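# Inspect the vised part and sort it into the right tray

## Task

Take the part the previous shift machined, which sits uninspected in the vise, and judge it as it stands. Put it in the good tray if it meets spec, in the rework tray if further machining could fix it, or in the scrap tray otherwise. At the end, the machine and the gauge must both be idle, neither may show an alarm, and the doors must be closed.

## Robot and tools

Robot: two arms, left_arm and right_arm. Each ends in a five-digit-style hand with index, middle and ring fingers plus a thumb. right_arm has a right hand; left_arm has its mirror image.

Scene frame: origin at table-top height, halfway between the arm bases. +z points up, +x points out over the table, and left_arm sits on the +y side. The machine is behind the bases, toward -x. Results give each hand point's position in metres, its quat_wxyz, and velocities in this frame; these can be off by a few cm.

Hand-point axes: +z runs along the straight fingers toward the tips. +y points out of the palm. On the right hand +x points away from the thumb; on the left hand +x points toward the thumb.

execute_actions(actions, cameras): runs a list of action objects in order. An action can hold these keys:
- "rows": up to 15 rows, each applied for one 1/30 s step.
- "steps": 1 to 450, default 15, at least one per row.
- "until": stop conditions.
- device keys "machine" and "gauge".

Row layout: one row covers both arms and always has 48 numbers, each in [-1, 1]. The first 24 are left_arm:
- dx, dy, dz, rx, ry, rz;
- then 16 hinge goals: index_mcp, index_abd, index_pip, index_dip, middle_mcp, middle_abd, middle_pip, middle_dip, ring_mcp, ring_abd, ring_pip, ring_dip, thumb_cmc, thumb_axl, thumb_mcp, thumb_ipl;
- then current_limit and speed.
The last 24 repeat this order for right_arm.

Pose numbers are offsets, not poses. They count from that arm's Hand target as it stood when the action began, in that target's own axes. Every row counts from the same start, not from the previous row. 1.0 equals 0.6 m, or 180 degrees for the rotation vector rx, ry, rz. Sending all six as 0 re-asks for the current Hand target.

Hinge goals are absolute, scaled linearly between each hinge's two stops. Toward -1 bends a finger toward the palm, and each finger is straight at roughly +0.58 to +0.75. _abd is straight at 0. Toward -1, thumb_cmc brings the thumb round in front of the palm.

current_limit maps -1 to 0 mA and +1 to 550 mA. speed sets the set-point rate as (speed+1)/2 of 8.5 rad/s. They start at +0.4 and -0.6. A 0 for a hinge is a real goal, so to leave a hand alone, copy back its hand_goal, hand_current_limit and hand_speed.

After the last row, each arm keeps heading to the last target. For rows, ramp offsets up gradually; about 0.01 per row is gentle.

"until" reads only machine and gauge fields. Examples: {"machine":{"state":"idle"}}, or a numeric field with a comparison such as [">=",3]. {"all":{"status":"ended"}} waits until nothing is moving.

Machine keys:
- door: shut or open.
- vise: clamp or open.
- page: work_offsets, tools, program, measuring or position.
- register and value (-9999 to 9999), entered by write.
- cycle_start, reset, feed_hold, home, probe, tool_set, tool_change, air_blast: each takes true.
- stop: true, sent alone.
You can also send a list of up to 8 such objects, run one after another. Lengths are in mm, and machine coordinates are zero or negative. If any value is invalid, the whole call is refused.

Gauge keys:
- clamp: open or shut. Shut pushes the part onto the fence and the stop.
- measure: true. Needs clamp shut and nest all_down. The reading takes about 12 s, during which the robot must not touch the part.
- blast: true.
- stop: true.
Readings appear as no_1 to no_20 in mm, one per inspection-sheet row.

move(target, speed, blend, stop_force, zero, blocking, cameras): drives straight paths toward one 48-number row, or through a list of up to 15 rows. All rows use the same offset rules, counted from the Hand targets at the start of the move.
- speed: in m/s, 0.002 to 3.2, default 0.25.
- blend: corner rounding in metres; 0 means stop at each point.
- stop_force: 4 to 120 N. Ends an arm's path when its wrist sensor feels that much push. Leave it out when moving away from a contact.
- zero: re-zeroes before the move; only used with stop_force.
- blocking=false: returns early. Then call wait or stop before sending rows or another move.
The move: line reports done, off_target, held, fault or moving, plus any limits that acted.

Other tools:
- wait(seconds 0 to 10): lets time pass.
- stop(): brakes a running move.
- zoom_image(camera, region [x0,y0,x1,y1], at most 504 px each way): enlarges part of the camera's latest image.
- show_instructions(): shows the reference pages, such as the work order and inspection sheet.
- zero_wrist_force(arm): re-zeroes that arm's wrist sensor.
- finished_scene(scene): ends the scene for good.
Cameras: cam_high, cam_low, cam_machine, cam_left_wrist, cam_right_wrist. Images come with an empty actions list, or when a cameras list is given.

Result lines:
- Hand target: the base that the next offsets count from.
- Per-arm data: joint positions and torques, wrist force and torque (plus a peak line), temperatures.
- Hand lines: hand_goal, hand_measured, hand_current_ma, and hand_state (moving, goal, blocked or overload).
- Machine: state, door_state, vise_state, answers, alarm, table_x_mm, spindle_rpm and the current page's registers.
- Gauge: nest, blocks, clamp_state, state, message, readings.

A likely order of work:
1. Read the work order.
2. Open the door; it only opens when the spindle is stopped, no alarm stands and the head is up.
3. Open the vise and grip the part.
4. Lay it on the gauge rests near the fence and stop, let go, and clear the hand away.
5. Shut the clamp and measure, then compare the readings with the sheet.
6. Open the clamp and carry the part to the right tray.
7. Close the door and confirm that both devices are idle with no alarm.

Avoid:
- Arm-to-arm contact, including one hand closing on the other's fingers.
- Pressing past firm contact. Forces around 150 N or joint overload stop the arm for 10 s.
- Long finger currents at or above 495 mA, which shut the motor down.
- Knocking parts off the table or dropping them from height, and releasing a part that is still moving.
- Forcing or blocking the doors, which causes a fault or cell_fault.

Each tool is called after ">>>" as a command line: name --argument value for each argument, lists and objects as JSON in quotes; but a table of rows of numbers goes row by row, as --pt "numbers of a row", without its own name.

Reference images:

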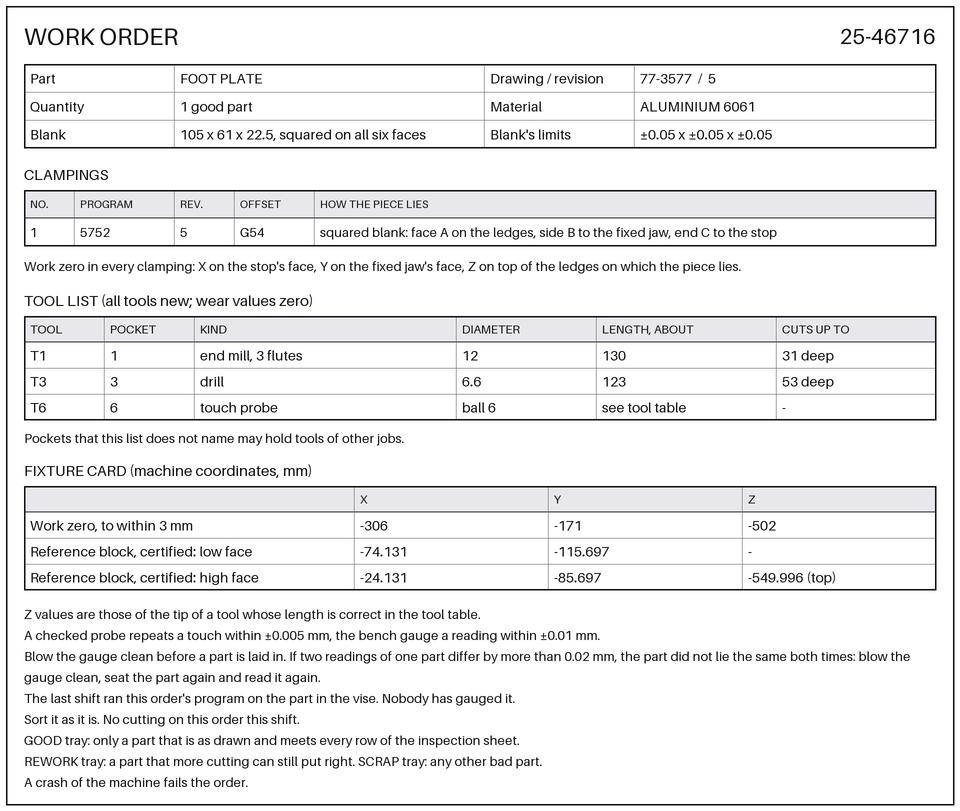

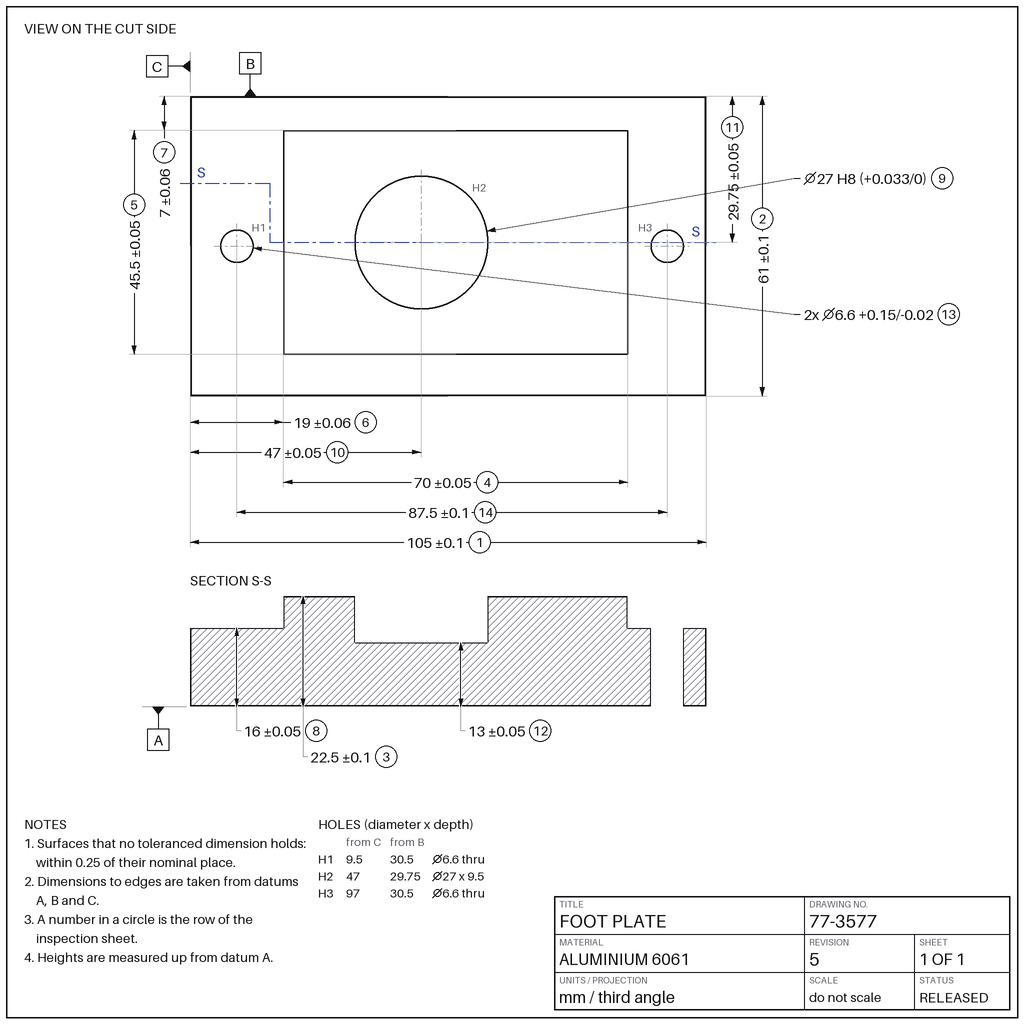

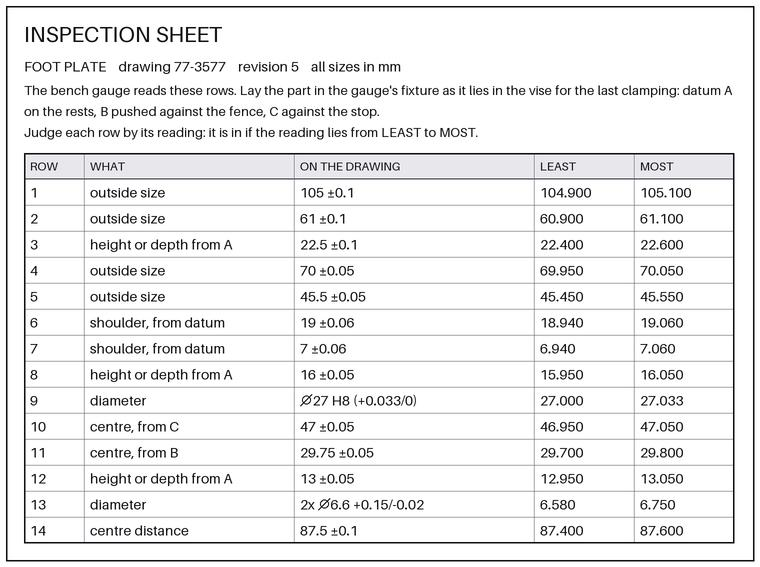

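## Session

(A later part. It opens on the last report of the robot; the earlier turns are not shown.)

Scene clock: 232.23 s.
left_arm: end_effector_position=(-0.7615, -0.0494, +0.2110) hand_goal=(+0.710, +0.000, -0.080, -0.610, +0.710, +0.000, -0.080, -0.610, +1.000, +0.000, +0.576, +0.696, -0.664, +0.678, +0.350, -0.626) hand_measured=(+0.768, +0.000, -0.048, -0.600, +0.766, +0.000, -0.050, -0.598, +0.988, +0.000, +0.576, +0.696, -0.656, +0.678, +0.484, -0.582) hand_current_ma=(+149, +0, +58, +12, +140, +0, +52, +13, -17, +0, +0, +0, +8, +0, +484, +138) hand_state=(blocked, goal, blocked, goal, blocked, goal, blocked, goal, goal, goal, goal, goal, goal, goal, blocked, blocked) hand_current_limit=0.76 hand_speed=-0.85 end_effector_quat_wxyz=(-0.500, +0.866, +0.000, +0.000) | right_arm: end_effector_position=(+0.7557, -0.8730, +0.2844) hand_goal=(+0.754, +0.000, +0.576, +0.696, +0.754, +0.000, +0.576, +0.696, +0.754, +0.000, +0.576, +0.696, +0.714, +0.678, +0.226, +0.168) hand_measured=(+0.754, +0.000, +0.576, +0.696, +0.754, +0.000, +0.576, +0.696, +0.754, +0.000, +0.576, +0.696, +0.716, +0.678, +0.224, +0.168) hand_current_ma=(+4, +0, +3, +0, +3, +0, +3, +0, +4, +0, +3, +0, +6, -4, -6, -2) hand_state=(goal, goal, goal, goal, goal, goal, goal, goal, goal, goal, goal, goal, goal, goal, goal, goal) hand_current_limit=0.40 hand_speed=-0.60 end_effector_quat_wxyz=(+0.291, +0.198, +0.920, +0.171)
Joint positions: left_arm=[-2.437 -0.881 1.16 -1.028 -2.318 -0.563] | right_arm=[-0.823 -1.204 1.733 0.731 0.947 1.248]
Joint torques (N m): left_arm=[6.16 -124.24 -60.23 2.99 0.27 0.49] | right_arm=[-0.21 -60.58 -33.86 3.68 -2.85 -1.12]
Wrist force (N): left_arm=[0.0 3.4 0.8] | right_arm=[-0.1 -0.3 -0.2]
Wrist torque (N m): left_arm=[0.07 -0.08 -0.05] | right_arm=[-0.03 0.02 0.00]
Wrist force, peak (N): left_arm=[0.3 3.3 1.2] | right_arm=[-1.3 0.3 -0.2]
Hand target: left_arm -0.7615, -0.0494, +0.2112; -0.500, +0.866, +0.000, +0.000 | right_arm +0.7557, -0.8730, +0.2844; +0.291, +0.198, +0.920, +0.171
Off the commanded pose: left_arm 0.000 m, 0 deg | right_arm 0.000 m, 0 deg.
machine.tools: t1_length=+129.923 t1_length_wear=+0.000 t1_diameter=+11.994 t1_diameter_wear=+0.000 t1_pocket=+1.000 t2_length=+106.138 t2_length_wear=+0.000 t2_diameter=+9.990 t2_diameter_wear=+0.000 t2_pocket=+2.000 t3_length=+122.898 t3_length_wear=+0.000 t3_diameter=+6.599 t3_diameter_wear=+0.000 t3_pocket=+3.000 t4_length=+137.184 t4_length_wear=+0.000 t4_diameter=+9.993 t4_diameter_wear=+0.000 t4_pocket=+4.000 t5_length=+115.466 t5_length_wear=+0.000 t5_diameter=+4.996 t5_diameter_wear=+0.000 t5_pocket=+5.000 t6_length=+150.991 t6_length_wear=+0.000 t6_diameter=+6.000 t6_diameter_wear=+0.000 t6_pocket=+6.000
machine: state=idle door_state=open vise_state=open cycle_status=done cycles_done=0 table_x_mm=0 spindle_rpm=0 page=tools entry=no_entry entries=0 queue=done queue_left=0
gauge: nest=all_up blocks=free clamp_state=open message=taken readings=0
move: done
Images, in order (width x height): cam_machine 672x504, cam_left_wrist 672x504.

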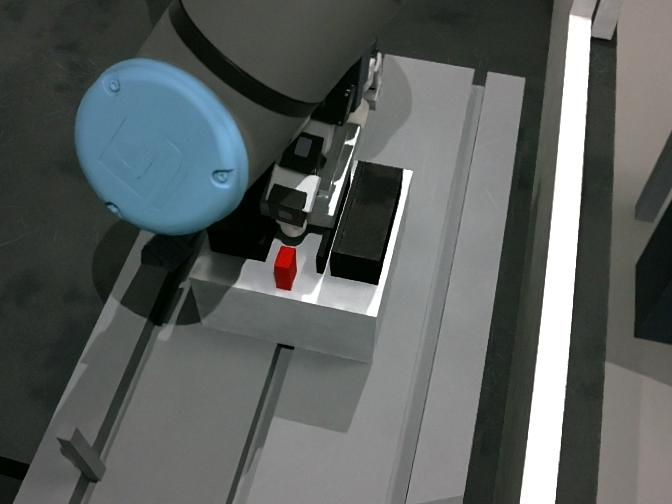

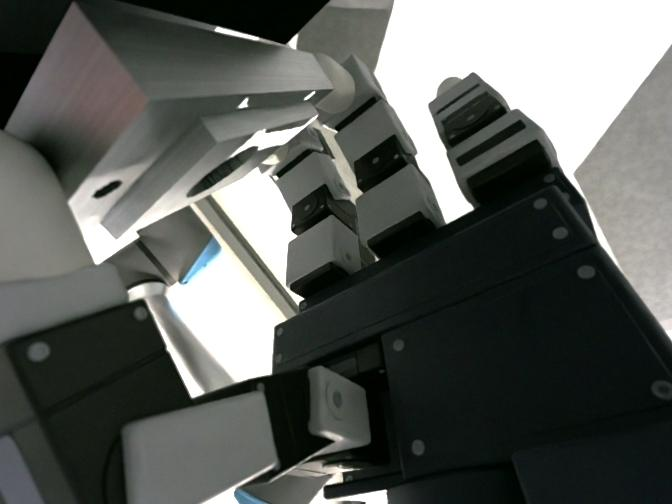

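>>> move --pt "0 -0.114 -0.0658 0 0 0 0.71 0 -0.08 -0.61 0.71 0 -0.08 -0.61 1.0 0 0.576 0.696 -0.664 0.677 0.35 -0.627 0.76 -0.85 0 0 0 0 0 0 0.754 0 0.576 0.696 0.754 0 0.576 0.696 0.754 0 0.576 0.696 0.714 0.678 0.226 0.168 0.4 -0.6" --speed 0.03

>>> move --pt "0.2692 0.0672 -0.1164 0 0 0 0.71 0 -0.08 -0.61 0.71 0 -0.08 -0.61 1.0 0 0.576 0.696 -0.664 0.677 0.35 -0.627 0.76 -0.85 0 0 0 0 0 0 0.754 0 0.576 0.696 0.754 0 0.576 0.696 0.754 0 0.576 0.696 0.714 0.678 0.226 0.168 0.4 -0.6" --pt "0.7692 0.0755 -0.1308 0 0 0 0.71 0 -0.08 -0.61 0.71 0 -0.08 -0.61 1.0 0 0.576 0.696 -0.664 0.677 0.35 -0.627 0.76 -0.85 0 0 0 0 0 0 0.754 0 0.576 0.696 0.754 0 0.576 0.696 0.754 0 0.576 0.696 0.714 0.678 0.226 0.168 0.4 -0.6" --speed 0.09 --blend '[0.03,0]' --cameras '["cam_machine","cam_left_wrist"]'

Scene clock: 242.70 s.
left_arm: end_effector_position=(-0.7615, -0.0495, +0.2900) hand_goal=(+0.710, +0.000, -0.080, -0.610, +0.710, +0.000, -0.080, -0.610, +1.000, +0.000, +0.576, +0.696, -0.664, +0.678, +0.350, -0.626) hand_measured=(+0.768, +0.000, -0.048, -0.600, +0.766, +0.000, -0.050, -0.598, +0.988, +0.000, +0.576, +0.696, -0.656, +0.678, +0.484, -0.582) hand_current_ma=(+148, +0, +58, +12, +140, +0, +53, +13, -17, +0, +0, +0, +8, +0, +484, +138) hand_state=(blocked, goal, blocked, goal, blocked, goal, blocked, goal, goal, goal, goal, goal, goal, goal, blocked, blocked) hand_current_limit=0.76 hand_speed=-0.85 end_effector_quat_wxyz=(-0.500, +0.866, +0.000, +0.000) | right_arm: end_effector_position=(+0.7557, -0.8730, +0.2844) hand_goal=(+0.754, +0.000, +0.576, +0.696, +0.754, +0.000, +0.576, +0.696, +0.754, +0.000, +0.576, +0.696, +0.714, +0.678, +0.226, +0.168) hand_measured=(+0.754, +0.000, +0.576, +0.696, +0.754, +0.000, +0.576, +0.696, +0.754, +0.000, +0.576, +0.696, +0.716, +0.678, +0.224, +0.168) hand_current_ma=(+4, +0, +3, +0, +3, +0, +3, +0, +4, +0, +3, +0, +6, -4, -6, -2) hand_state=(goal, goal, goal, goal, goal, goal, goal, goal, goal, goal, goal, goal, goal, goal, goal, goal) hand_current_limit=0.40 hand_speed=-0.60 end_effector_quat_wxyz=(+0.291, +0.198, +0.920, +0.171)
Joint positions: left_arm=[-2.437 -0.912 1.071 -0.908 -2.318 -0.563] | right_arm=[-0.823 -1.204 1.733 0.731 0.947 1.248]
Joint torques (N m): left_arm=[16.74 -121.27 -63.02 0.19 0.93 1.41] | right_arm=[0.33 -59.16 -33.49 3.69 -3.28 -1.15]
Wrist force (N): left_arm=[0.4 3.4 1.4] | right_arm=[-0.4 0.1 -0.3]
Wrist torque (N m): left_arm=[0.01 -0.14 -0.09] | right_arm=[0.04 0.06 -0.01]
Wrist force, peak (N): left_arm=[0.3 3.4 1.7] | right_arm=[-1.3 -0.2 0.0]
Hand target: left_arm -0.7615, -0.0495, +0.2902; -0.500, +0.866, +0.000, +0.000 | right_arm +0.7557, -0.8730, +0.2844; +0.291, +0.198, +0.920, +0.171
Off the commanded pose: left_arm 0.000 m, 0 deg | right_arm 0.000 m, 0 deg.
machine.tools: t1_length=+129.923 t1_length_wear=+0.000 t1_diameter=+11.994 t1_diameter_wear=+0.000 t1_pocket=+1.000 t2_length=+106.138 t2_length_wear=+0.000 t2_diameter=+9.990 t2_diameter_wear=+0.000 t2_pocket=+2.000 t3_length=+122.898 t3_length_wear=+0.000 t3_diameter=+6.599 t3_diameter_wear=+0.000 t3_pocket=+3.000 t4_length=+137.184 t4_length_wear=+0.000 t4_diameter=+9.993 t4_diameter_wear=+0.000 t4_pocket=+4.000 t5_length=+115.466 t5_length_wear=+0.000 t5_diameter=+4.996 t5_diameter_wear=+0.000 t5_pocket=+5.000 t6_length=+150.991 t6_length_wear=+0.000 t6_diameter=+6.000 t6_diameter_wear=+0.000 t6_pocket=+6.000
machine: state=idle door_state=open vise_state=open cycle_status=done cycles_done=0 table_x_mm=0 spindle_rpm=0 page=tools entry=no_entry entries=0 queue=done queue_left=0
gauge: nest=all_up blocks=free clamp_state=open message=taken readings=0
move: done

Scene clock: 248.53 s.
left_arm: end_effector_position=(-0.3003, -0.1402, +0.2900) hand_goal=(+0.710, +0.000, -0.080, -0.610, +0.710, +0.000, -0.080, -0.610, +1.000, +0.000, +0.576, +0.696, -0.664, +0.678, +0.350, -0.626) hand_measured=(+0.768, +0.000, -0.048, -0.600, +0.766, +0.000, -0.050, -0.598, +0.988, +0.000, +0.576, +0.696, -0.656, +0.678, +0.484, -0.582) hand_current_ma=(+148, +0, +60, +12, +137, +0, +53, +13, -17, +0, +0, +0, +10, +0, +484, +138) hand_state=(blocked, goal, blocked, goal, blocked, goal, blocked, goal, goal, goal, goal, goal, goal, goal, blocked, blocked) hand_current_limit=0.76 hand_speed=-0.85 end_effector_quat_wxyz=(-0.500, +0.866, +0.000, +0.000) | right_arm: end_effector_position=(+0.7557, -0.8730, +0.2844) hand_goal=(+0.754, +0.000, +0.576, +0.696, +0.754, +0.000, +0.576, +0.696, +0.754, +0.000, +0.576, +0.696, +0.714, +0.678, +0.226, +0.168) hand_measured=(+0.754, +0.000, +0.576, +0.696, +0.754, +0.000, +0.576, +0.696, +0.754, +0.000, +0.576, +0.696, +0.716, +0.678, +0.224, +0.168) hand_current_ma=(+4, +0, +3, +0, +3, +0, +3, +0, +4, +0, +3, +0, +6, -4, -6, -2) hand_state=(goal, goal, goal, goal, goal, goal, goal, goal, goal, goal, goal, goal, goal, goal, goal, goal) hand_current_limit=0.40 hand_speed=-0.60 end_effector_quat_wxyz=(+0.291, +0.198, +0.920, +0.171)
Joint positions: left_arm=[-1.995 -1.137 1.401 -0.835 -1.966 -0.242] | right_arm=[-0.823 -1.204 1.733 0.731 0.947 1.248]
Joint torques (N m): left_arm=[15.66 -98.68 -33.19 3.8 1.37 2.44] | right_arm=[-2.78 -58.47 -33.61 3.5 -3.12 -1.01]
Wrist force (N): left_arm=[0.1 3.6 1.4] | right_arm=[-0.6 -0.2 0.0]
Wrist torque (N m): left_arm=[0.10 -0.01 -0.05] | right_arm=[-0.03 0.08 -0.03]
Wrist force, peak (N): left_arm=[0.7 4.1 2.1] | right_arm=[-0.8 -0.9 -0.4]
Hand target: left_arm -0.3000, -0.1403, +0.2900; -0.500, +0.866, +0.000, +0.000 | right_arm +0.7557, -0.8730, +0.2844; +0.291, +0.198, +0.920, +0.171
Off the commanded pose: left_arm 0.000 m, 0 deg | right_arm 0.000 m, 0 deg.
machine.tools: t1_length=+129.923 t1_length_wear=+0.000 t1_diameter=+11.994 t1_diameter_wear=+0.000 t1_pocket=+1.000 t2_length=+106.138 t2_length_wear=+0.000 t2_diameter=+9.990 t2_diameter_wear=+0.000 t2_pocket=+2.000 t3_length=+122.898 t3_length_wear=+0.000 t3_diameter=+6.599 t3_diameter_wear=+0.000 t3_pocket=+3.000 t4_length=+137.184 t4_length_wear=+0.000 t4_diameter=+9.993 t4_diameter_wear=+0.000 t4_pocket=+4.000 t5_length=+115.466 t5_length_wear=+0.000 t5_diameter=+4.996 t5_diameter_wear=+0.000 t5_pocket=+5.000 t6_length=+150.991 t6_length_wear=+0.000 t6_diameter=+6.000 t6_diameter_wear=+0.000 t6_pocket=+6.000
machine: state=idle door_state=open vise_state=open cycle_status=done cycles_done=0 table_x_mm=0 spindle_rpm=0 page=tools entry=no_entry entries=0 queue=done queue_left=0
gauge: nest=all_up blocks=free clamp_state=open message=taken readings=0
move: done
Images, in order (width x height): cam_machine 672x504, cam_left_wrist 672x504.

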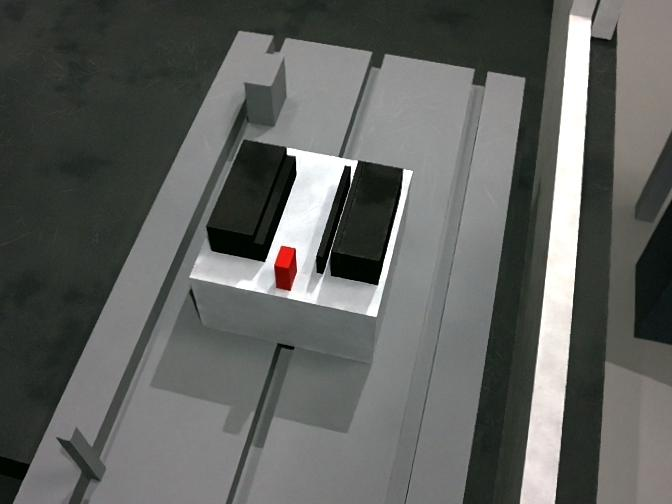

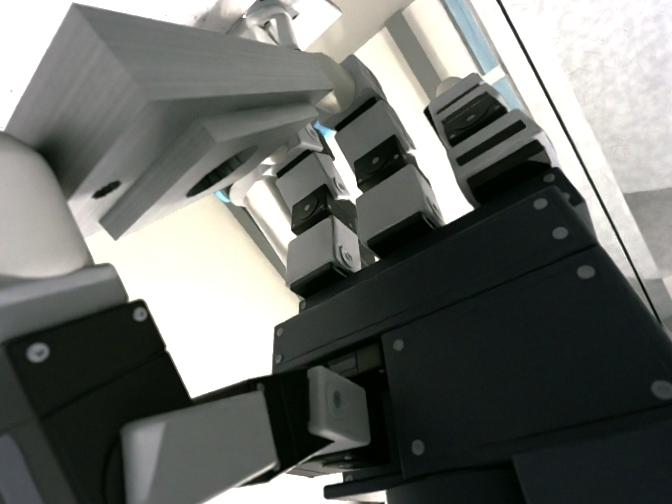

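>>> move --pt "0.7 -0.0333 0.0577 0 0 0 0.71 0 -0.08 -0.61 0.71 0 -0.08 -0.61 1.0 0 0.576 0.696 -0.664 0.677 0.35 -0.627 0.76 -0.85 0 0 0 0 0 0 0.754 0 0.576 0.696 0.754 0 0.576 0.696 0.754 0 0.576 0.696 0.714 0.678 0.226 0.168 0.4 -0.6" --pt "1.0 -0.1333 0.2309 0 0 0 0.71 0 -0.08 -0.61 0.71 0 -0.08 -0.61 1.0 0 0.576 0.696 -0.664 0.677 0.35 -0.627 0.76 -0.85 0 0 0 0 0 0 0.754 0 0.576 0.696 0.754 0 0.576 0.696 0.754 0 0.576 0.696 0.714 0.678 0.226 0.168 0.4 -0.6" --speed 0.09 --blend '[0.03,0]'

>>> move --pt "0 0.3392 0.1958 0 0 0 0.71 0 -0.08 -0.61 0.71 0 -0.08 -0.61 1.0 0 0.576 0.696 -0.664 0.677 0.35 -0.627 0.76 -0.85 0 0 0 0 0 0 0.754 0 0.576 0.696 0.754 0 0.576 0.696 0.754 0 0.576 0.696 0.714 0.678 0.226 0.168 0.4 -0.6" --speed 0.08 --cameras '["cam_high","cam_low","cam_left_wrist"]'

>>> zoom_image --camera "cam_low" --region '[440, 180, 640, 310]'

Scene clock: 261.97 s.
left_arm: end_effector_position=(+0.2998, +0.0194, +0.2900) hand_goal=(+0.710, +0.000, -0.080, -0.610, +0.710, +0.000, -0.080, -0.610, +1.000, +0.000, +0.576, +0.696, -0.664, +0.678, +0.350, -0.626) hand_measured=(+0.768, +0.000, -0.048, -0.600, +0.766, +0.000, -0.050, -0.598, +0.988, +0.000, +0.576, +0.696, -0.654, +0.678, +0.484, -0.582) hand_current_ma=(+147, +0, +60, +12, +137, +0, +53, +13, -17, +0, +0, +0, +10, +0, +484, +139) hand_state=(blocked, goal, blocked, goal, blocked, goal, blocked, goal, goal, goal, goal, goal, goal, goal, blocked, blocked) hand_current_limit=0.76 hand_speed=-0.85 end_effector_quat_wxyz=(-0.500, +0.866, +0.000, +0.000) | right_arm: end_effector_position=(+0.7557, -0.8730, +0.2844) hand_goal=(+0.754, +0.000, +0.576, +0.696, +0.754, +0.000, +0.576, +0.696, +0.754, +0.000, +0.576, +0.696, +0.714, +0.678, +0.226, +0.168) hand_measured=(+0.754, +0.000, +0.576, +0.696, +0.754, +0.000, +0.576, +0.696, +0.754, +0.000, +0.576, +0.696, +0.716, +0.678, +0.224, +0.168) hand_current_ma=(+4, +0, +3, +0, +3, +0, +3, +0, +4, +0, +3, +0, +6, -4, -6, -2) hand_state=(goal, goal, goal, goal, goal, goal, goal, goal, goal, goal, goal, goal, goal, goal, goal, goal) hand_current_limit=0.40 hand_speed=-0.60 end_effector_quat_wxyz=(+0.291, +0.198, +0.920, +0.171)
Joint positions: left_arm=[-1.273 -1.293 1.613 -0.859 -1.345 0.133] | right_arm=[-0.823 -1.204 1.733 0.731 0.947 1.248]
Joint torques (N m): left_arm=[13.23 -85.42 -32.56 -3.84 1.72 1.61] | right_arm=[0.06 -59.05 -33.28 3.89 -3.34 -0.9]
Wrist force (N): left_arm=[0.8 3.9 2.0] | right_arm=[-0.1 0.2 -0.2]
Wrist torque (N m): left_arm=[0.08 -0.11 -0.01] | right_arm=[0.04 0.03 0.02]
Wrist force, peak (N): left_arm=[0.3 4.4 1.7] | right_arm=[-1.0 0.0 -0.7]
Hand target: left_arm +0.3000, +0.0196, +0.2900; -0.500, +0.866, +0.000, +0.000 | right_arm +0.7557, -0.8730, +0.2844; +0.291, +0.198, +0.920, +0.171
Off the commanded pose: left_arm 0.000 m, 0 deg | right_arm 0.000 m, 0 deg.
machine.tools: t1_length=+129.923 t1_length_wear=+0.000 t1_diameter=+11.994 t1_diameter_wear=+0.000 t1_pocket=+1.000 t2_length=+106.138 t2_length_wear=+0.000 t2_diameter=+9.990 t2_diameter_wear=+0.000 t2_pocket=+2.000 t3_length=+122.898 t3_length_wear=+0.000 t3_diameter=+6.599 t3_diameter_wear=+0.000 t3_pocket=+3.000 t4_length=+137.184 t4_length_wear=+0.000 t4_diameter=+9.993 t4_diameter_wear=+0.000 t4_pocket=+4.000 t5_length=+115.466 t5_length_wear=+0.000 t5_diameter=+4.996 t5_diameter_wear=+0.000 t5_pocket=+5.000 t6_length=+150.991 t6_length_wear=+0.000 t6_diameter=+6.000 t6_diameter_wear=+0.000 t6_pocket=+6.000
machine: state=idle door_state=open vise_state=open cycle_status=done cycles_done=0 table_x_mm=0 spindle_rpm=0 page=tools entry=no_entry entries=0 queue=done queue_left=0
gauge: nest=all_up blocks=free clamp_state=open message=taken readings=0
move: done

Scene clock: 265.43 s.
left_arm: end_effector_position=(+0.2999, +0.0197, +0.0551) hand_goal=(+0.710, +0.000, -0.080, -0.610, +0.710, +0.000, -0.080, -0.610, +1.000, +0.000, +0.576, +0.696, -0.664, +0.678, +0.350, -0.626) hand_measured=(+0.768, +0.000, -0.048, -0.600, +0.766, +0.000, -0.050, -0.598, +0.988, +0.000, +0.576, +0.696, -0.654, +0.678, +0.484, -0.582) hand_current_ma=(+147, +0, +60, +12, +137, +0, +53, +13, -17, +0, +0, +0, +10, +0, +484, +139) hand_state=(blocked, goal, blocked, goal, blocked, goal, blocked, goal, goal, goal, goal, goal, goal, goal, blocked, blocked) hand_current_limit=0.76 hand_speed=-0.85 end_effector_quat_wxyz=(-0.500, +0.866, +0.000, +0.000) | right_arm: end_effector_position=(+0.7557, -0.8730, +0.2844) hand_goal=(+0.754, +0.000, +0.576, +0.696, +0.754, +0.000, +0.576, +0.696, +0.754, +0.000, +0.576, +0.696, +0.714, +0.678, +0.226, +0.168) hand_measured=(+0.754, +0.000, +0.576, +0.696, +0.754, +0.000, +0.576, +0.696, +0.754, +0.000, +0.576, +0.696, +0.716, +0.678, +0.224, +0.168) hand_current_ma=(+4, +0, +3, +0, +3, +0, +3, +0, +4, +0, +3, +0, +6, -4, -6, -2) hand_state=(goal, goal, goal, goal, goal, goal, goal, goal, goal, goal, goal, goal, goal, goal, goal, goal) hand_current_limit=0.40 hand_speed=-0.60 end_effector_quat_wxyz=(+0.291, +0.198, +0.920, +0.171)
Joint positions: left_arm=[-1.273 -1.102 1.812 -1.248 -1.344 0.133] | right_arm=[-0.823 -1.204 1.733 0.731 0.947 1.248]
Joint torques (N m): left_arm=[4.58 -66.09 -22.79 -4.29 2.2 1.36] | right_arm=[-0.8 -60.38 -32.71 3.57 -3.41 -0.62]
Wrist force (N): left_arm=[0.6 4.0 1.8] | right_arm=[-0.4 -0.2 -0.1]
Wrist torque (N m): left_arm=[0.18 -0.05 0.00] | right_arm=[-0.03 0.06 -0.02]
Wrist force, peak (N): left_arm=[0.6 4.5 1.8] | right_arm=[-1.1 -0.4 -0.1]
Hand target: left_arm +0.3000, +0.0198, +0.0550; -0.500, +0.866, +0.000, +0.000 | right_arm +0.7557, -0.8730, +0.2844; +0.291, +0.198, +0.920, +0.171
Off the commanded pose: left_arm 0.000 m, 0 deg | right_arm 0.000 m, 0 deg.
machine.tools: t1_length=+129.923 t1_length_wear=+0.000 t1_diameter=+11.994 t1_diameter_wear=+0.000 t1_pocket=+1.000 t2_length=+106.138 t2_length_wear=+0.000 t2_diameter=+9.990 t2_diameter_wear=+0.000 t2_pocket=+2.000 t3_length=+122.898 t3_length_wear=+0.000 t3_diameter=+6.599 t3_diameter_wear=+0.000 t3_pocket=+3.000 t4_length=+137.184 t4_length_wear=+0.000 t4_diameter=+9.993 t4_diameter_wear=+0.000 t4_pocket=+4.000 t5_length=+115.466 t5_length_wear=+0.000 t5_diameter=+4.996 t5_diameter_wear=+0.000 t5_pocket=+5.000 t6_length=+150.991 t6_length_wear=+0.000 t6_diameter=+6.000 t6_diameter_wear=+0.000 t6_pocket=+6.000
machine: state=idle door_state=open vise_state=open cycle_status=done cycles_done=0 table_x_mm=0 spindle_rpm=0 page=tools entry=no_entry entries=0 queue=done queue_left=0
gauge: nest=all_up blocks=free clamp_state=open message=taken readings=0
move: done
Images, in order (width x height): cam_high 672x504, cam_low 672x504, cam_left_wrist 672x504.

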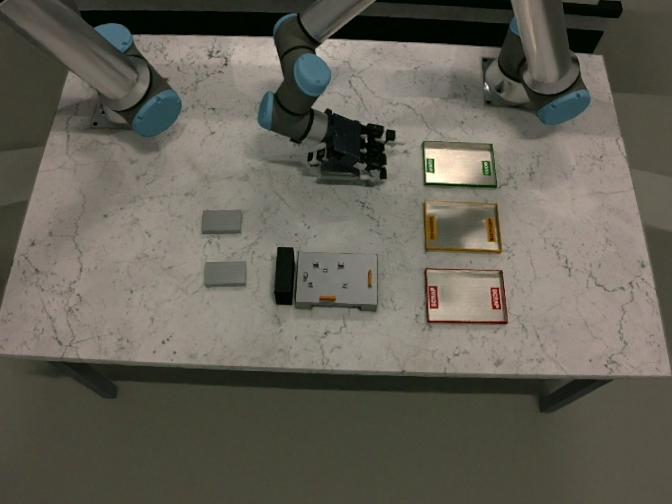

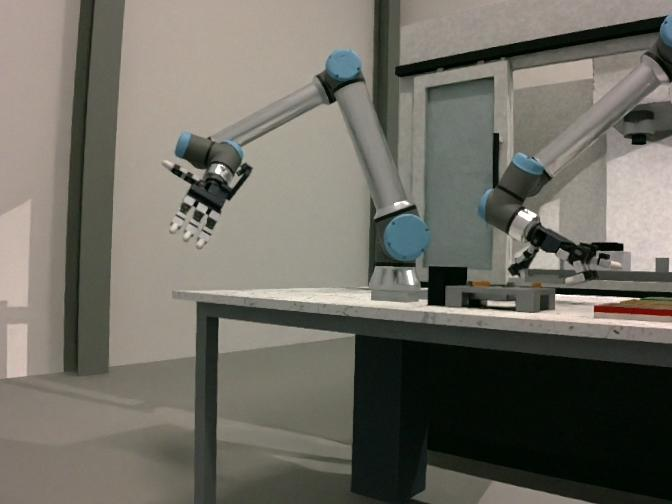

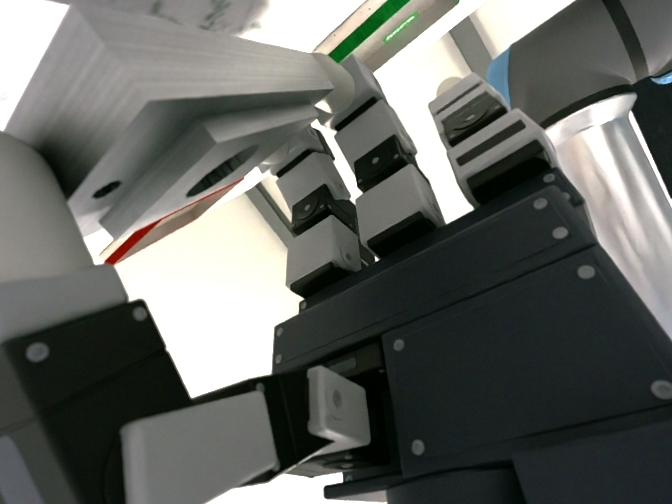

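Scaled by 2.520 from the camera's 672x504 image, which has a finer 960x720 frame.

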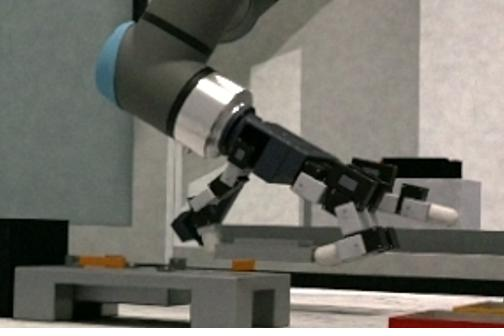

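>>> move --pt "0 0.0505 0.0292 0 0 0 0.71 0 -0.08 -0.61 0.71 0 -0.08 -0.61 1.0 0 0.576 0.696 -0.664 0.677 0.35 -0.627 0.76 -0.85 0 0 0 0 0 0 0.754 0 0.576 0.696 0.754 0 0.576 0.696 0.754 0 0.576 0.696 0.714 0.678 0.226 0.168 0.4 -0.6" --speed 0.04

>>> move --pt "0 0.0245 0.01415 0 0 0 0.71 0 -0.08 -0.61 0.71 0 -0.08 -0.61 1.0 0 0.576 0.696 -0.664 0.677 0.35 -0.627 0.76 -0.85 0 0 0 0 0 0 0.754 0 0.576 0.696 0.754 0 0.576 0.696 0.754 0 0.576 0.696 0.714 0.678 0.226 0.168 0.4 -0.6" --speed 0.008 --stop_force 4 --cameras '["cam_low"]'

>>> zoom_image --camera "cam_low" --region '[460, 200, 640, 310]'

Scene clock: 271.63 s.
left_arm: end_effector_position=(+0.2999, +0.0198, +0.0202) hand_goal=(+0.710, +0.000, -0.080, -0.610, +0.710, +0.000, -0.080, -0.610, +1.000, +0.000, +0.576, +0.696, -0.664, +0.678, +0.350, -0.626) hand_measured=(+0.768, +0.000, -0.048, -0.600, +0.766, +0.000, -0.050, -0.598, +0.988, +0.000, +0.576, +0.696, -0.654, +0.678, +0.484, -0.582) hand_current_ma=(+147, +0, +60, +12, +137, +0, +53, +13, -17, +0, +0, +0, +10, +0, +484, +139) hand_state=(blocked, goal, blocked, goal, blocked, goal, blocked, goal, goal, goal, goal, goal, goal, goal, blocked, blocked) hand_current_limit=0.76 hand_speed=-0.85 end_effector_quat_wxyz=(-0.500, +0.866, +0.000, +0.000) | right_arm: end_effector_position=(+0.7557, -0.8730, +0.2844) hand_goal=(+0.754, +0.000, +0.576, +0.696, +0.754, +0.000, +0.576, +0.696, +0.754, +0.000, +0.576, +0.696, +0.714, +0.678, +0.226, +0.168) hand_measured=(+0.754, +0.000, +0.576, +0.696, +0.754, +0.000, +0.576, +0.696, +0.754, +0.000, +0.576, +0.696, +0.716, +0.678, +0.224, +0.168) hand_current_ma=(+4, +0, +3, +0, +3, +0, +3, +0, +4, +0, +3, +0, +6, -4, -6, -2) hand_state=(goal, goal, goal, goal, goal, goal, goal, goal, goal, goal, goal, goal, goal, goal, goal, goal) hand_current_limit=0.40 hand_speed=-0.60 end_effector_quat_wxyz=(+0.291, +0.198, +0.920, +0.171)
Joint positions: left_arm=[-1.273 -1.062 1.828 -1.303 -1.344 0.134] | right_arm=[-0.823 -1.204 1.733 0.731 0.947 1.248]
Joint torques (N m): left_arm=[13.97 -61.47 -20.86 -3.34 2.1 0.75] | right_arm=[-1.63 -60.31 -33.26 3.7 -3.05 -0.77]
Wrist force (N): left_arm=[0.8 4.3 1.9] | right_arm=[-0.6 -0.1 -0.3]
Wrist torque (N m): left_arm=[0.20 -0.13 -0.01] | right_arm=[0.00 0.08 -0.03]
Wrist force, peak (N): left_arm=[0.6 4.7 1.7] | right_arm=[-0.3 -1.1 -0.5]
Hand target: left_arm +0.2999, +0.0198, +0.0200; -0.500, +0.866, +0.000, +0.000 | right_arm +0.7557, -0.8730, +0.2844; +0.291, +0.198, +0.920, +0.171
Off the commanded pose: left_arm 0.000 m, 0 deg | right_arm 0.000 m, 0 deg.
machine.tools: t1_length=+129.923 t1_length_wear=+0.000 t1_diameter=+11.994 t1_diameter_wear=+0.000 t1_pocket=+1.000 t2_length=+106.138 t2_length_wear=+0.000 t2_diameter=+9.990 t2_diameter_wear=+0.000 t2_pocket=+2.000 t3_length=+122.898 t3_length_wear=+0.000 t3_diameter=+6.599 t3_diameter_wear=+0.000 t3_pocket=+3.000 t4_length=+137.184 t4_length_wear=+0.000 t4_diameter=+9.993 t4_diameter_wear=+0.000 t4_pocket=+4.000 t5_length=+115.466 t5_length_wear=+0.000 t5_diameter=+4.996 t5_diameter_wear=+0.000 t5_pocket=+5.000 t6_length=+150.991 t6_length_wear=+0.000 t6_diameter=+6.000 t6_diameter_wear=+0.000 t6_pocket=+6.000
machine: state=idle door_state=open vise_state=open cycle_status=done cycles_done=0 table_x_mm=0 spindle_rpm=0 page=tools entry=no_entry entries=0 queue=done queue_left=0
gauge: nest=all_up blocks=free clamp_state=open message=taken readings=0
move: done

Scene clock: 274.80 s.
left_arm: end_effector_position=(+0.2999, +0.0198, +0.0072) hand_goal=(+0.710, +0.000, -0.080, -0.610, +0.710, +0.000, -0.080, -0.610, +1.000, +0.000, +0.576, +0.696, -0.664, +0.678, +0.350, -0.626) hand_measured=(+0.768, +0.000, -0.048, -0.604, +0.766, +0.000, -0.050, -0.604, +0.988, +0.000, +0.576, +0.696, -0.654, +0.678, +0.484, -0.582) hand_current_ma=(+147, +0, +60, +5, +137, +0, +53, +6, -17, +0, +0, +0, +10, +0, +484, +140) hand_state=(blocked, goal, blocked, goal, blocked, goal, blocked, goal, goal, goal, goal, goal, goal, goal, blocked, blocked) hand_current_limit=0.76 hand_speed=-0.85 end_effector_quat_wxyz=(-0.500, +0.866, +0.000, +0.000) | right_arm: end_effector_position=(+0.7557, -0.8730, +0.2844) hand_goal=(+0.754, +0.000, +0.576, +0.696, +0.754, +0.000, +0.576, +0.696, +0.754, +0.000, +0.576, +0.696, +0.714, +0.678, +0.226, +0.168) hand_measured=(+0.754, +0.000, +0.576, +0.696, +0.754, +0.000, +0.576, +0.696, +0.754, +0.000, +0.576, +0.696, +0.716, +0.678, +0.224, +0.168) hand_current_ma=(+4, +0, +3, +0, +3, +0, +3, +0, +4, +0, +3, +0, +6, -4, -6, -2) hand_state=(goal, goal, goal, goal, goal, goal, goal, goal, goal, goal, goal, goal, goal, goal, goal, goal) hand_current_limit=0.40 hand_speed=-0.60 end_effector_quat_wxyz=(+0.291, +0.198, +0.920, +0.171)
Joint positions: left_arm=[-1.273 -1.047 1.833 -1.324 -1.344 0.134] | right_arm=[-0.823 -1.204 1.733 0.731 0.947 1.248]
Joint torques (N m): left_arm=[9.36 -96.66 -48.05 3.1 1.29 1.01] | right_arm=[0.41 -59.8 -34.04 3.83 -3.63 -0.96]
Wrist force (N): left_arm=[0.8 2.2 0.9] | right_arm=[-0.7 -0.1 -0.1]
Wrist torque (N m): left_arm=[0.33 -0.15 -0.02] | right_arm=[-0.02 0.09 -0.04]
Wrist force, peak (N): left_arm=[0.7 4.5 1.8] | right_arm=[-1.0 -0.7 0.0]
Hand target: left_arm +0.2999, +0.0198, +0.0072; -0.500, +0.866, +0.000, +0.000 (not the last commanded pose) | right_arm +0.7557, -0.8730, +0.2844; +0.291, +0.198, +0.920, +0.171
Off the commanded pose: left_arm 0.004 m, 0 deg | right_arm 0.000 m, 0 deg.
machine.tools: t1_length=+129.923 t1_length_wear=+0.000 t1_diameter=+11.994 t1_diameter_wear=+0.000 t1_pocket=+1.000 t2_length=+106.138 t2_length_wear=+0.000 t2_diameter=+9.990 t2_diameter_wear=+0.000 t2_pocket=+2.000 t3_length=+122.898 t3_length_wear=+0.000 t3_diameter=+6.599 t3_diameter_wear=+0.000 t3_pocket=+3.000 t4_length=+137.184 t4_length_wear=+0.000 t4_diameter=+9.993 t4_diameter_wear=+0.000 t4_pocket=+4.000 t5_length=+115.466 t5_length_wear=+0.000 t5_diameter=+4.996 t5_diameter_wear=+0.000 t5_pocket=+5.000 t6_length=+150.991 t6_length_wear=+0.000 t6_diameter=+6.000 t6_diameter_wear=+0.000 t6_pocket=+6.000
machine: state=idle door_state=open vise_state=open cycle_status=done cycles_done=0 table_x_mm=0 spindle_rpm=0 page=tools entry=no_entry entries=0 queue=done queue_left=0
gauge: nest=all_up blocks=free clamp_state=open message=taken readings=0
move: contact (left_arm)
Images, in order (width x height): cam_low 672x504.

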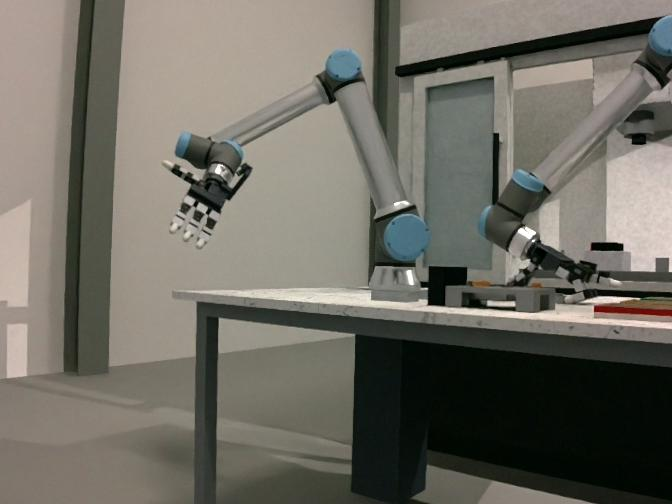

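Scaled by 2.800 from the camera's 672x504 image, which has a finer 960x720 frame.

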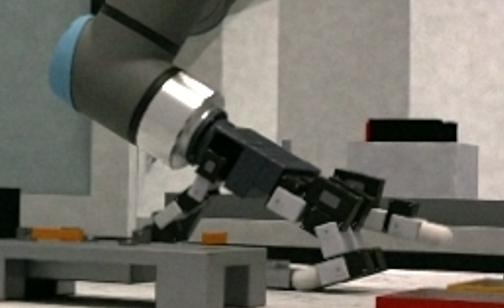

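>>> execute_actions --actions '[{"rows":[[0,0.00144,0.00083,0,0,0,0.71,0,-0.08,-0.61,0.71,0,-0.08,-0.61,1.0,0,0.576,0.696,-0.664,0.677,0.35,-0.627,0.76,-0.85,0,0,0,0,0,0,0.754,0,0.576,0.696,0.754,0,0.576,0.696,0.754,0,0.576,0.696,0.714,0.678,0.226,0.168,0.4,-0.6]],"steps":15},{"rows":[[0,0,0,0,0,0,0.77,0,-0.08,-0.61,0.77,0,-0.08,-0.61,1.0,0,0.576,0.696,-0.664,0.677,0.43,-0.627,0.76,-0.85,0,0,0,0,0,0,0.754,0,0.576,0.696,0.754,0,0.576,0.696,0.754,0,0.576,0.696,0.714,0.678,0.226,0.168,0.4,-0.6]],"steps":30},{"rows":[[0,0,0,0,0,0,0.9,0,-0.08,-0.61,0.9,0,-0.08,-0.61,1.0,0,0.576,0.696,-0.664,0.677,0.53,-0.627,0.76,-0.8,0,0,0,0,0,0,0.754,0,0.576,0.696,0.754,0,0.576,0.696,0.754,0,0.576,0.696,0.714,0.678,0.226,0.168,0.4,-0.6]],"steps":40},{"rows":[[0,0,0,0,0,0,1.0,0,-0.08,-0.61,1.0,0,-0.08,-0.61,1.0,0,0.576,0.696,-0.664,0.677,0.58,-0.627,0.4,-0.6,0,0,0,0,0,0,0.754,0,0.576,0.696,0.754,0,0.576,0.696,0.754,0,0.576,0.696,0.714,0.678,0.226,0.168,0.4,-0.6]],"steps":25}]' --cameras '["cam_left_wrist"]'

Scene clock: 283.13 s.
left_arm: end_effector_position=(+0.2999, +0.0198, +0.0062) hand_goal=(+1.000, +0.000, -0.080, -0.610, +1.000, +0.000, -0.080, -0.610, +1.000, +0.000, +0.576, +0.696, -0.664, +0.678, +0.580, -0.626) hand_measured=(+0.982, +0.000, -0.078, -0.608, +0.980, +0.000, -0.078, -0.608, +0.988, +0.000, +0.576, +0.696, -0.660, +0.678, +0.574, -0.624) hand_current_ma=(-27, +0, +1, +0, -30, +0, +1, +0, -17, +0, +0, +0, +3, +0, -9, +2) hand_state=(goal, goal, goal, goal, goal, goal, goal, goal, goal, goal, goal, goal, goal, goal, goal, goal) hand_current_limit=0.40 hand_speed=-0.60 end_effector_quat_wxyz=(-0.500, +0.866, +0.000, +0.000) | right_arm: end_effector_position=(+0.7557, -0.8730, +0.2844) hand_goal=(+0.754, +0.000, +0.576, +0.696, +0.754, +0.000, +0.576, +0.696, +0.754, +0.000, +0.576, +0.696, +0.714, +0.678, +0.226, +0.168) hand_measured=(+0.754, +0.000, +0.576, +0.696, +0.754, +0.000, +0.576, +0.696, +0.754, +0.000, +0.576, +0.696, +0.716, +0.678, +0.224, +0.168) hand_current_ma=(+4, +0, +3, +0, +3, +0, +3, +0, +4, +0, +3, +0, +6, -4, -6, -2) hand_state=(goal, goal, goal, goal, goal, goal, goal, goal, goal, goal, goal, goal, goal, goal, goal, goal) hand_current_limit=0.40 hand_speed=-0.60 end_effector_quat_wxyz=(+0.291, +0.198, +0.920, +0.171)
Joint positions: left_arm=[-1.273 -1.046 1.833 -1.325 -1.344 0.134] | right_arm=[-0.823 -1.204 1.733 0.731 0.947 1.248]
Joint torques (N m): left_arm=[-0.51 -70.28 -38.74 2.45 0.05 1.14] | right_arm=[-1.94 -60.69 -33.82 3.56 -3.32 -1.22]
Wrist force (N): left_arm=[0.6 1.7 -0.1] | right_arm=[-0.3 -0.3 0.2]
Wrist torque (N m): left_arm=[0.20 -0.12 -0.04] | right_arm=[-0.06 0.04 -0.01]
Wrist force, peak (N): left_arm=[0.1 -4.4 0.3] | right_arm=[-1.2 0.0 0.1]
Hand target: left_arm +0.2999, +0.0198, +0.0062; -0.500, +0.866, +0.000, +0.000 | right_arm +0.7557, -0.8730, +0.2844; +0.291, +0.198, +0.920, +0.171
Off the commanded pose: left_arm 0.000 m, 0 deg | right_arm 0.000 m, 0 deg.
machine.tools: t1_length=+129.923 t1_length_wear=+0.000 t1_diameter=+11.994 t1_diameter_wear=+0.000 t1_pocket=+1.000 t2_length=+106.138 t2_length_wear=+0.000 t2_diameter=+9.990 t2_diameter_wear=+0.000 t2_pocket=+2.000 t3_length=+122.898 t3_length_wear=+0.000 t3_diameter=+6.599 t3_diameter_wear=+0.000 t3_pocket=+3.000 t4_length=+137.184 t4_length_wear=+0.000 t4_diameter=+9.993 t4_diameter_wear=+0.000 t4_pocket=+4.000 t5_length=+115.466 t5_length_wear=+0.000 t5_diameter=+4.996 t5_diameter_wear=+0.000 t5_pocket=+5.000 t6_length=+150.991 t6_length_wear=+0.000 t6_diameter=+6.000 t6_diameter_wear=+0.000 t6_pocket=+6.000
machine: state=idle door_state=open vise_state=open cycle_status=done cycles_done=0 table_x_mm=0 spindle_rpm=0 page=tools entry=no_entry entries=0 queue=done queue_left=0
gauge: nest=all_up blocks=free clamp_state=open message=taken readings=0
Images, in order (width x height): cam_left_wrist 672x504.

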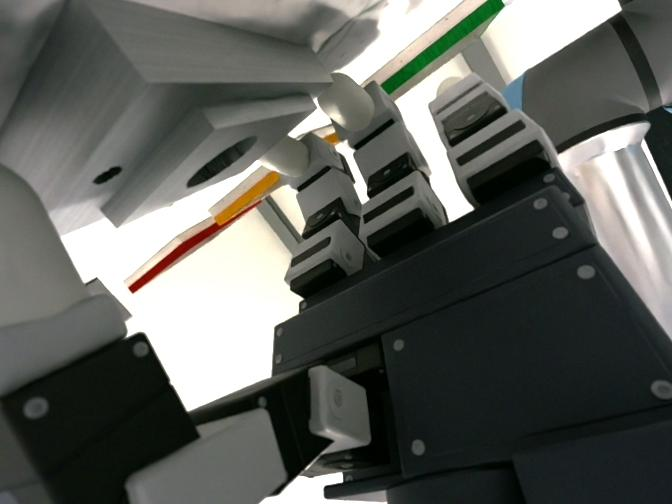

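>>> move --pt "0 -0.0866 -0.05 0 0 0 1.0 0 -0.08 -0.61 1.0 0 -0.08 -0.61 1.0 0 0.576 0.696 -0.664 0.677 0.58 -0.627 0.4 -0.6 0 0 0 0 0 0 0.754 0 0.576 0.696 0.754 0 0.576 0.696 0.754 0 0.576 0.696 0.714 0.678 0.226 0.168 0.4 -0.6" --pt "0 -0.5196 -0.3 0 0 0 1.0 0 -0.08 -0.61 1.0 0 -0.08 -0.61 1.0 0 0.576 0.696 -0.664 0.677 0.58 -0.627 0.4 -0.6 0 0 0 0 0 0 0.754 0 0.576 0.696 0.754 0 0.576 0.696 0.754 0 0.576 0.696 0.714 0.678 0.226 0.168 0.4 -0.6" --pt "0 -0.5196 -0.3 0.1667 0 0 1.0 0 -0.08 -0.61 1.0 0 -0.08 -0.61 1.0 0 0.576 0.696 -0.664 0.677 0.58 -0.627 0.4 -0.6 0 0 0 0 0 0 0.754 0 0.576 0.696 0.754 0 0.576 0.696 0.754 0 0.576 0.696 0.714 0.678 0.226 0.168 0.4 -0.6" --speed '[0.05,0.2,0.25]' --cameras '["cam_high"]'

>>> zoom_image --camera "cam_high" --region '[280, 130, 400, 230]'

Scene clock: 296.37 s.
left_arm: end_effector_position=(+0.3000, +0.0195, +0.3662) hand_goal=(+1.000, +0.000, -0.080, -0.610, +1.000, +0.000, -0.080, -0.610, +1.000, +0.000, +0.576, +0.696, -0.664, +0.678, +0.580, -0.626) hand_measured=(+0.984, +0.000, -0.080, -0.608, +0.982, +0.000, -0.080, -0.608, +0.988, +0.000, +0.576, +0.696, -0.660, +0.678, +0.576, -0.624) hand_current_ma=(-25, +0, +0, +0, -28, +0, +0, +0, -17, +0, +0, +0, +3, +0, -4, +2) hand_state=(goal, goal, goal, goal, goal, goal, goal, goal, goal, goal, goal, goal, goal, goal, goal, goal) hand_current_limit=0.40 hand_speed=-0.60 end_effector_quat_wxyz=(+0.707, -0.707, +0.000, +0.000) | right_arm: end_effector_position=(+0.7557, -0.8730, +0.2844) hand_goal=(+0.754, +0.000, +0.576, +0.696, +0.754, +0.000, +0.576, +0.696, +0.754, +0.000, +0.576, +0.696, +0.714, +0.678, +0.226, +0.168) hand_measured=(+0.754, +0.000, +0.576, +0.696, +0.754, +0.000, +0.576, +0.696, +0.754, +0.000, +0.576, +0.696, +0.716, +0.678, +0.224, +0.168) hand_current_ma=(+4, +0, +3, +0, +3, +0, +3, +0, +4, +0, +3, +0, +6, -4, -6, -2) hand_state=(goal, goal, goal, goal, goal, goal, goal, goal, goal, goal, goal, goal, goal, goal, goal, goal) hand_current_limit=0.40 hand_speed=-0.60 end_effector_quat_wxyz=(+0.291, +0.198, +0.920, +0.171)
Joint positions: left_arm=[-1.296 -1.078 1.344 -0.264 -1.332 0] | right_arm=[-0.823 -1.204 1.733 0.731 0.947 1.248]
Joint torques (N m): left_arm=[-14.17 -69.42 -58.87 5.57 -1.82 -1.33] | right_arm=[-2.11 -60.59 -32.58 3.53 -3.52 -0.74]
Wrist force (N): left_arm=[1.0 0.9 -0.2] | right_arm=[-0.6 -0.3 -0.6]
Wrist torque (N m): left_arm=[-0.16 -0.20 0.27] | right_arm=[0.01 0.10 -0.04]
Wrist force, peak (N): left_arm=[0.5 2.3 0.3] | right_arm=[-1.3 -0.1 0.2]
Hand target: left_arm +0.3000, +0.0195, +0.3662; +0.707, -0.707, +0.000, +0.000 | right_arm +0.7557, -0.8730, +0.2844; +0.291, +0.198, +0.920, +0.171
Off the commanded pose: left_arm 0.000 m, 0 deg | right_arm 0.000 m, 0 deg.
machine.tools: t1_length=+129.923 t1_length_wear=+0.000 t1_diameter=+11.994 t1_diameter_wear=+0.000 t1_pocket=+1.000 t2_length=+106.138 t2_length_wear=+0.000 t2_diameter=+9.990 t2_diameter_wear=+0.000 t2_pocket=+2.000 t3_length=+122.898 t3_length_wear=+0.000 t3_diameter=+6.599 t3_diameter_wear=+0.000 t3_pocket=+3.000 t4_length=+137.184 t4_length_wear=+0.000 t4_diameter=+9.993 t4_diameter_wear=+0.000 t4_pocket=+4.000 t5_length=+115.466 t5_length_wear=+0.000 t5_diameter=+4.996 t5_diameter_wear=+0.000 t5_pocket=+5.000 t6_length=+150.991 t6_length_wear=+0.000 t6_diameter=+6.000 t6_diameter_wear=+0.000 t6_pocket=+6.000
machine: state=idle door_state=open vise_state=open cycle_status=done cycles_done=0 table_x_mm=0 spindle_rpm=0 page=tools entry=no_entry entries=0 queue=done queue_left=0
gauge: nest=all_up blocks=free clamp_state=open message=taken readings=0
move: done
Images, in order (width x height): cam_high 672x504.

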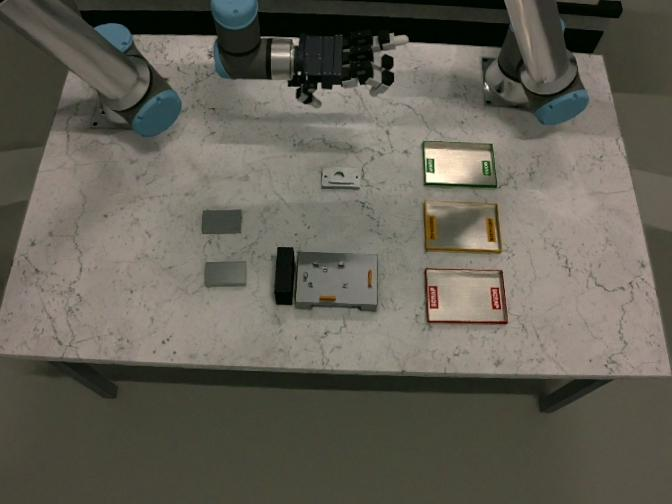

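Scaled by 4.200 from the camera's 672x504 image, which has a finer 960x720 frame.

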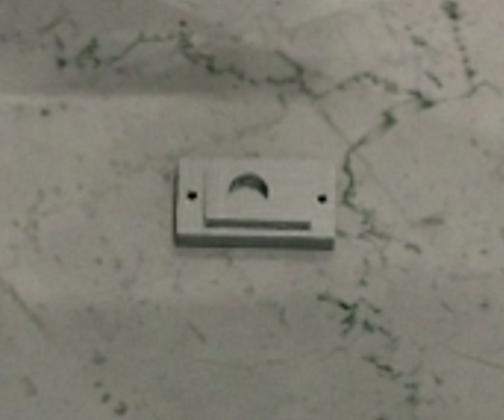

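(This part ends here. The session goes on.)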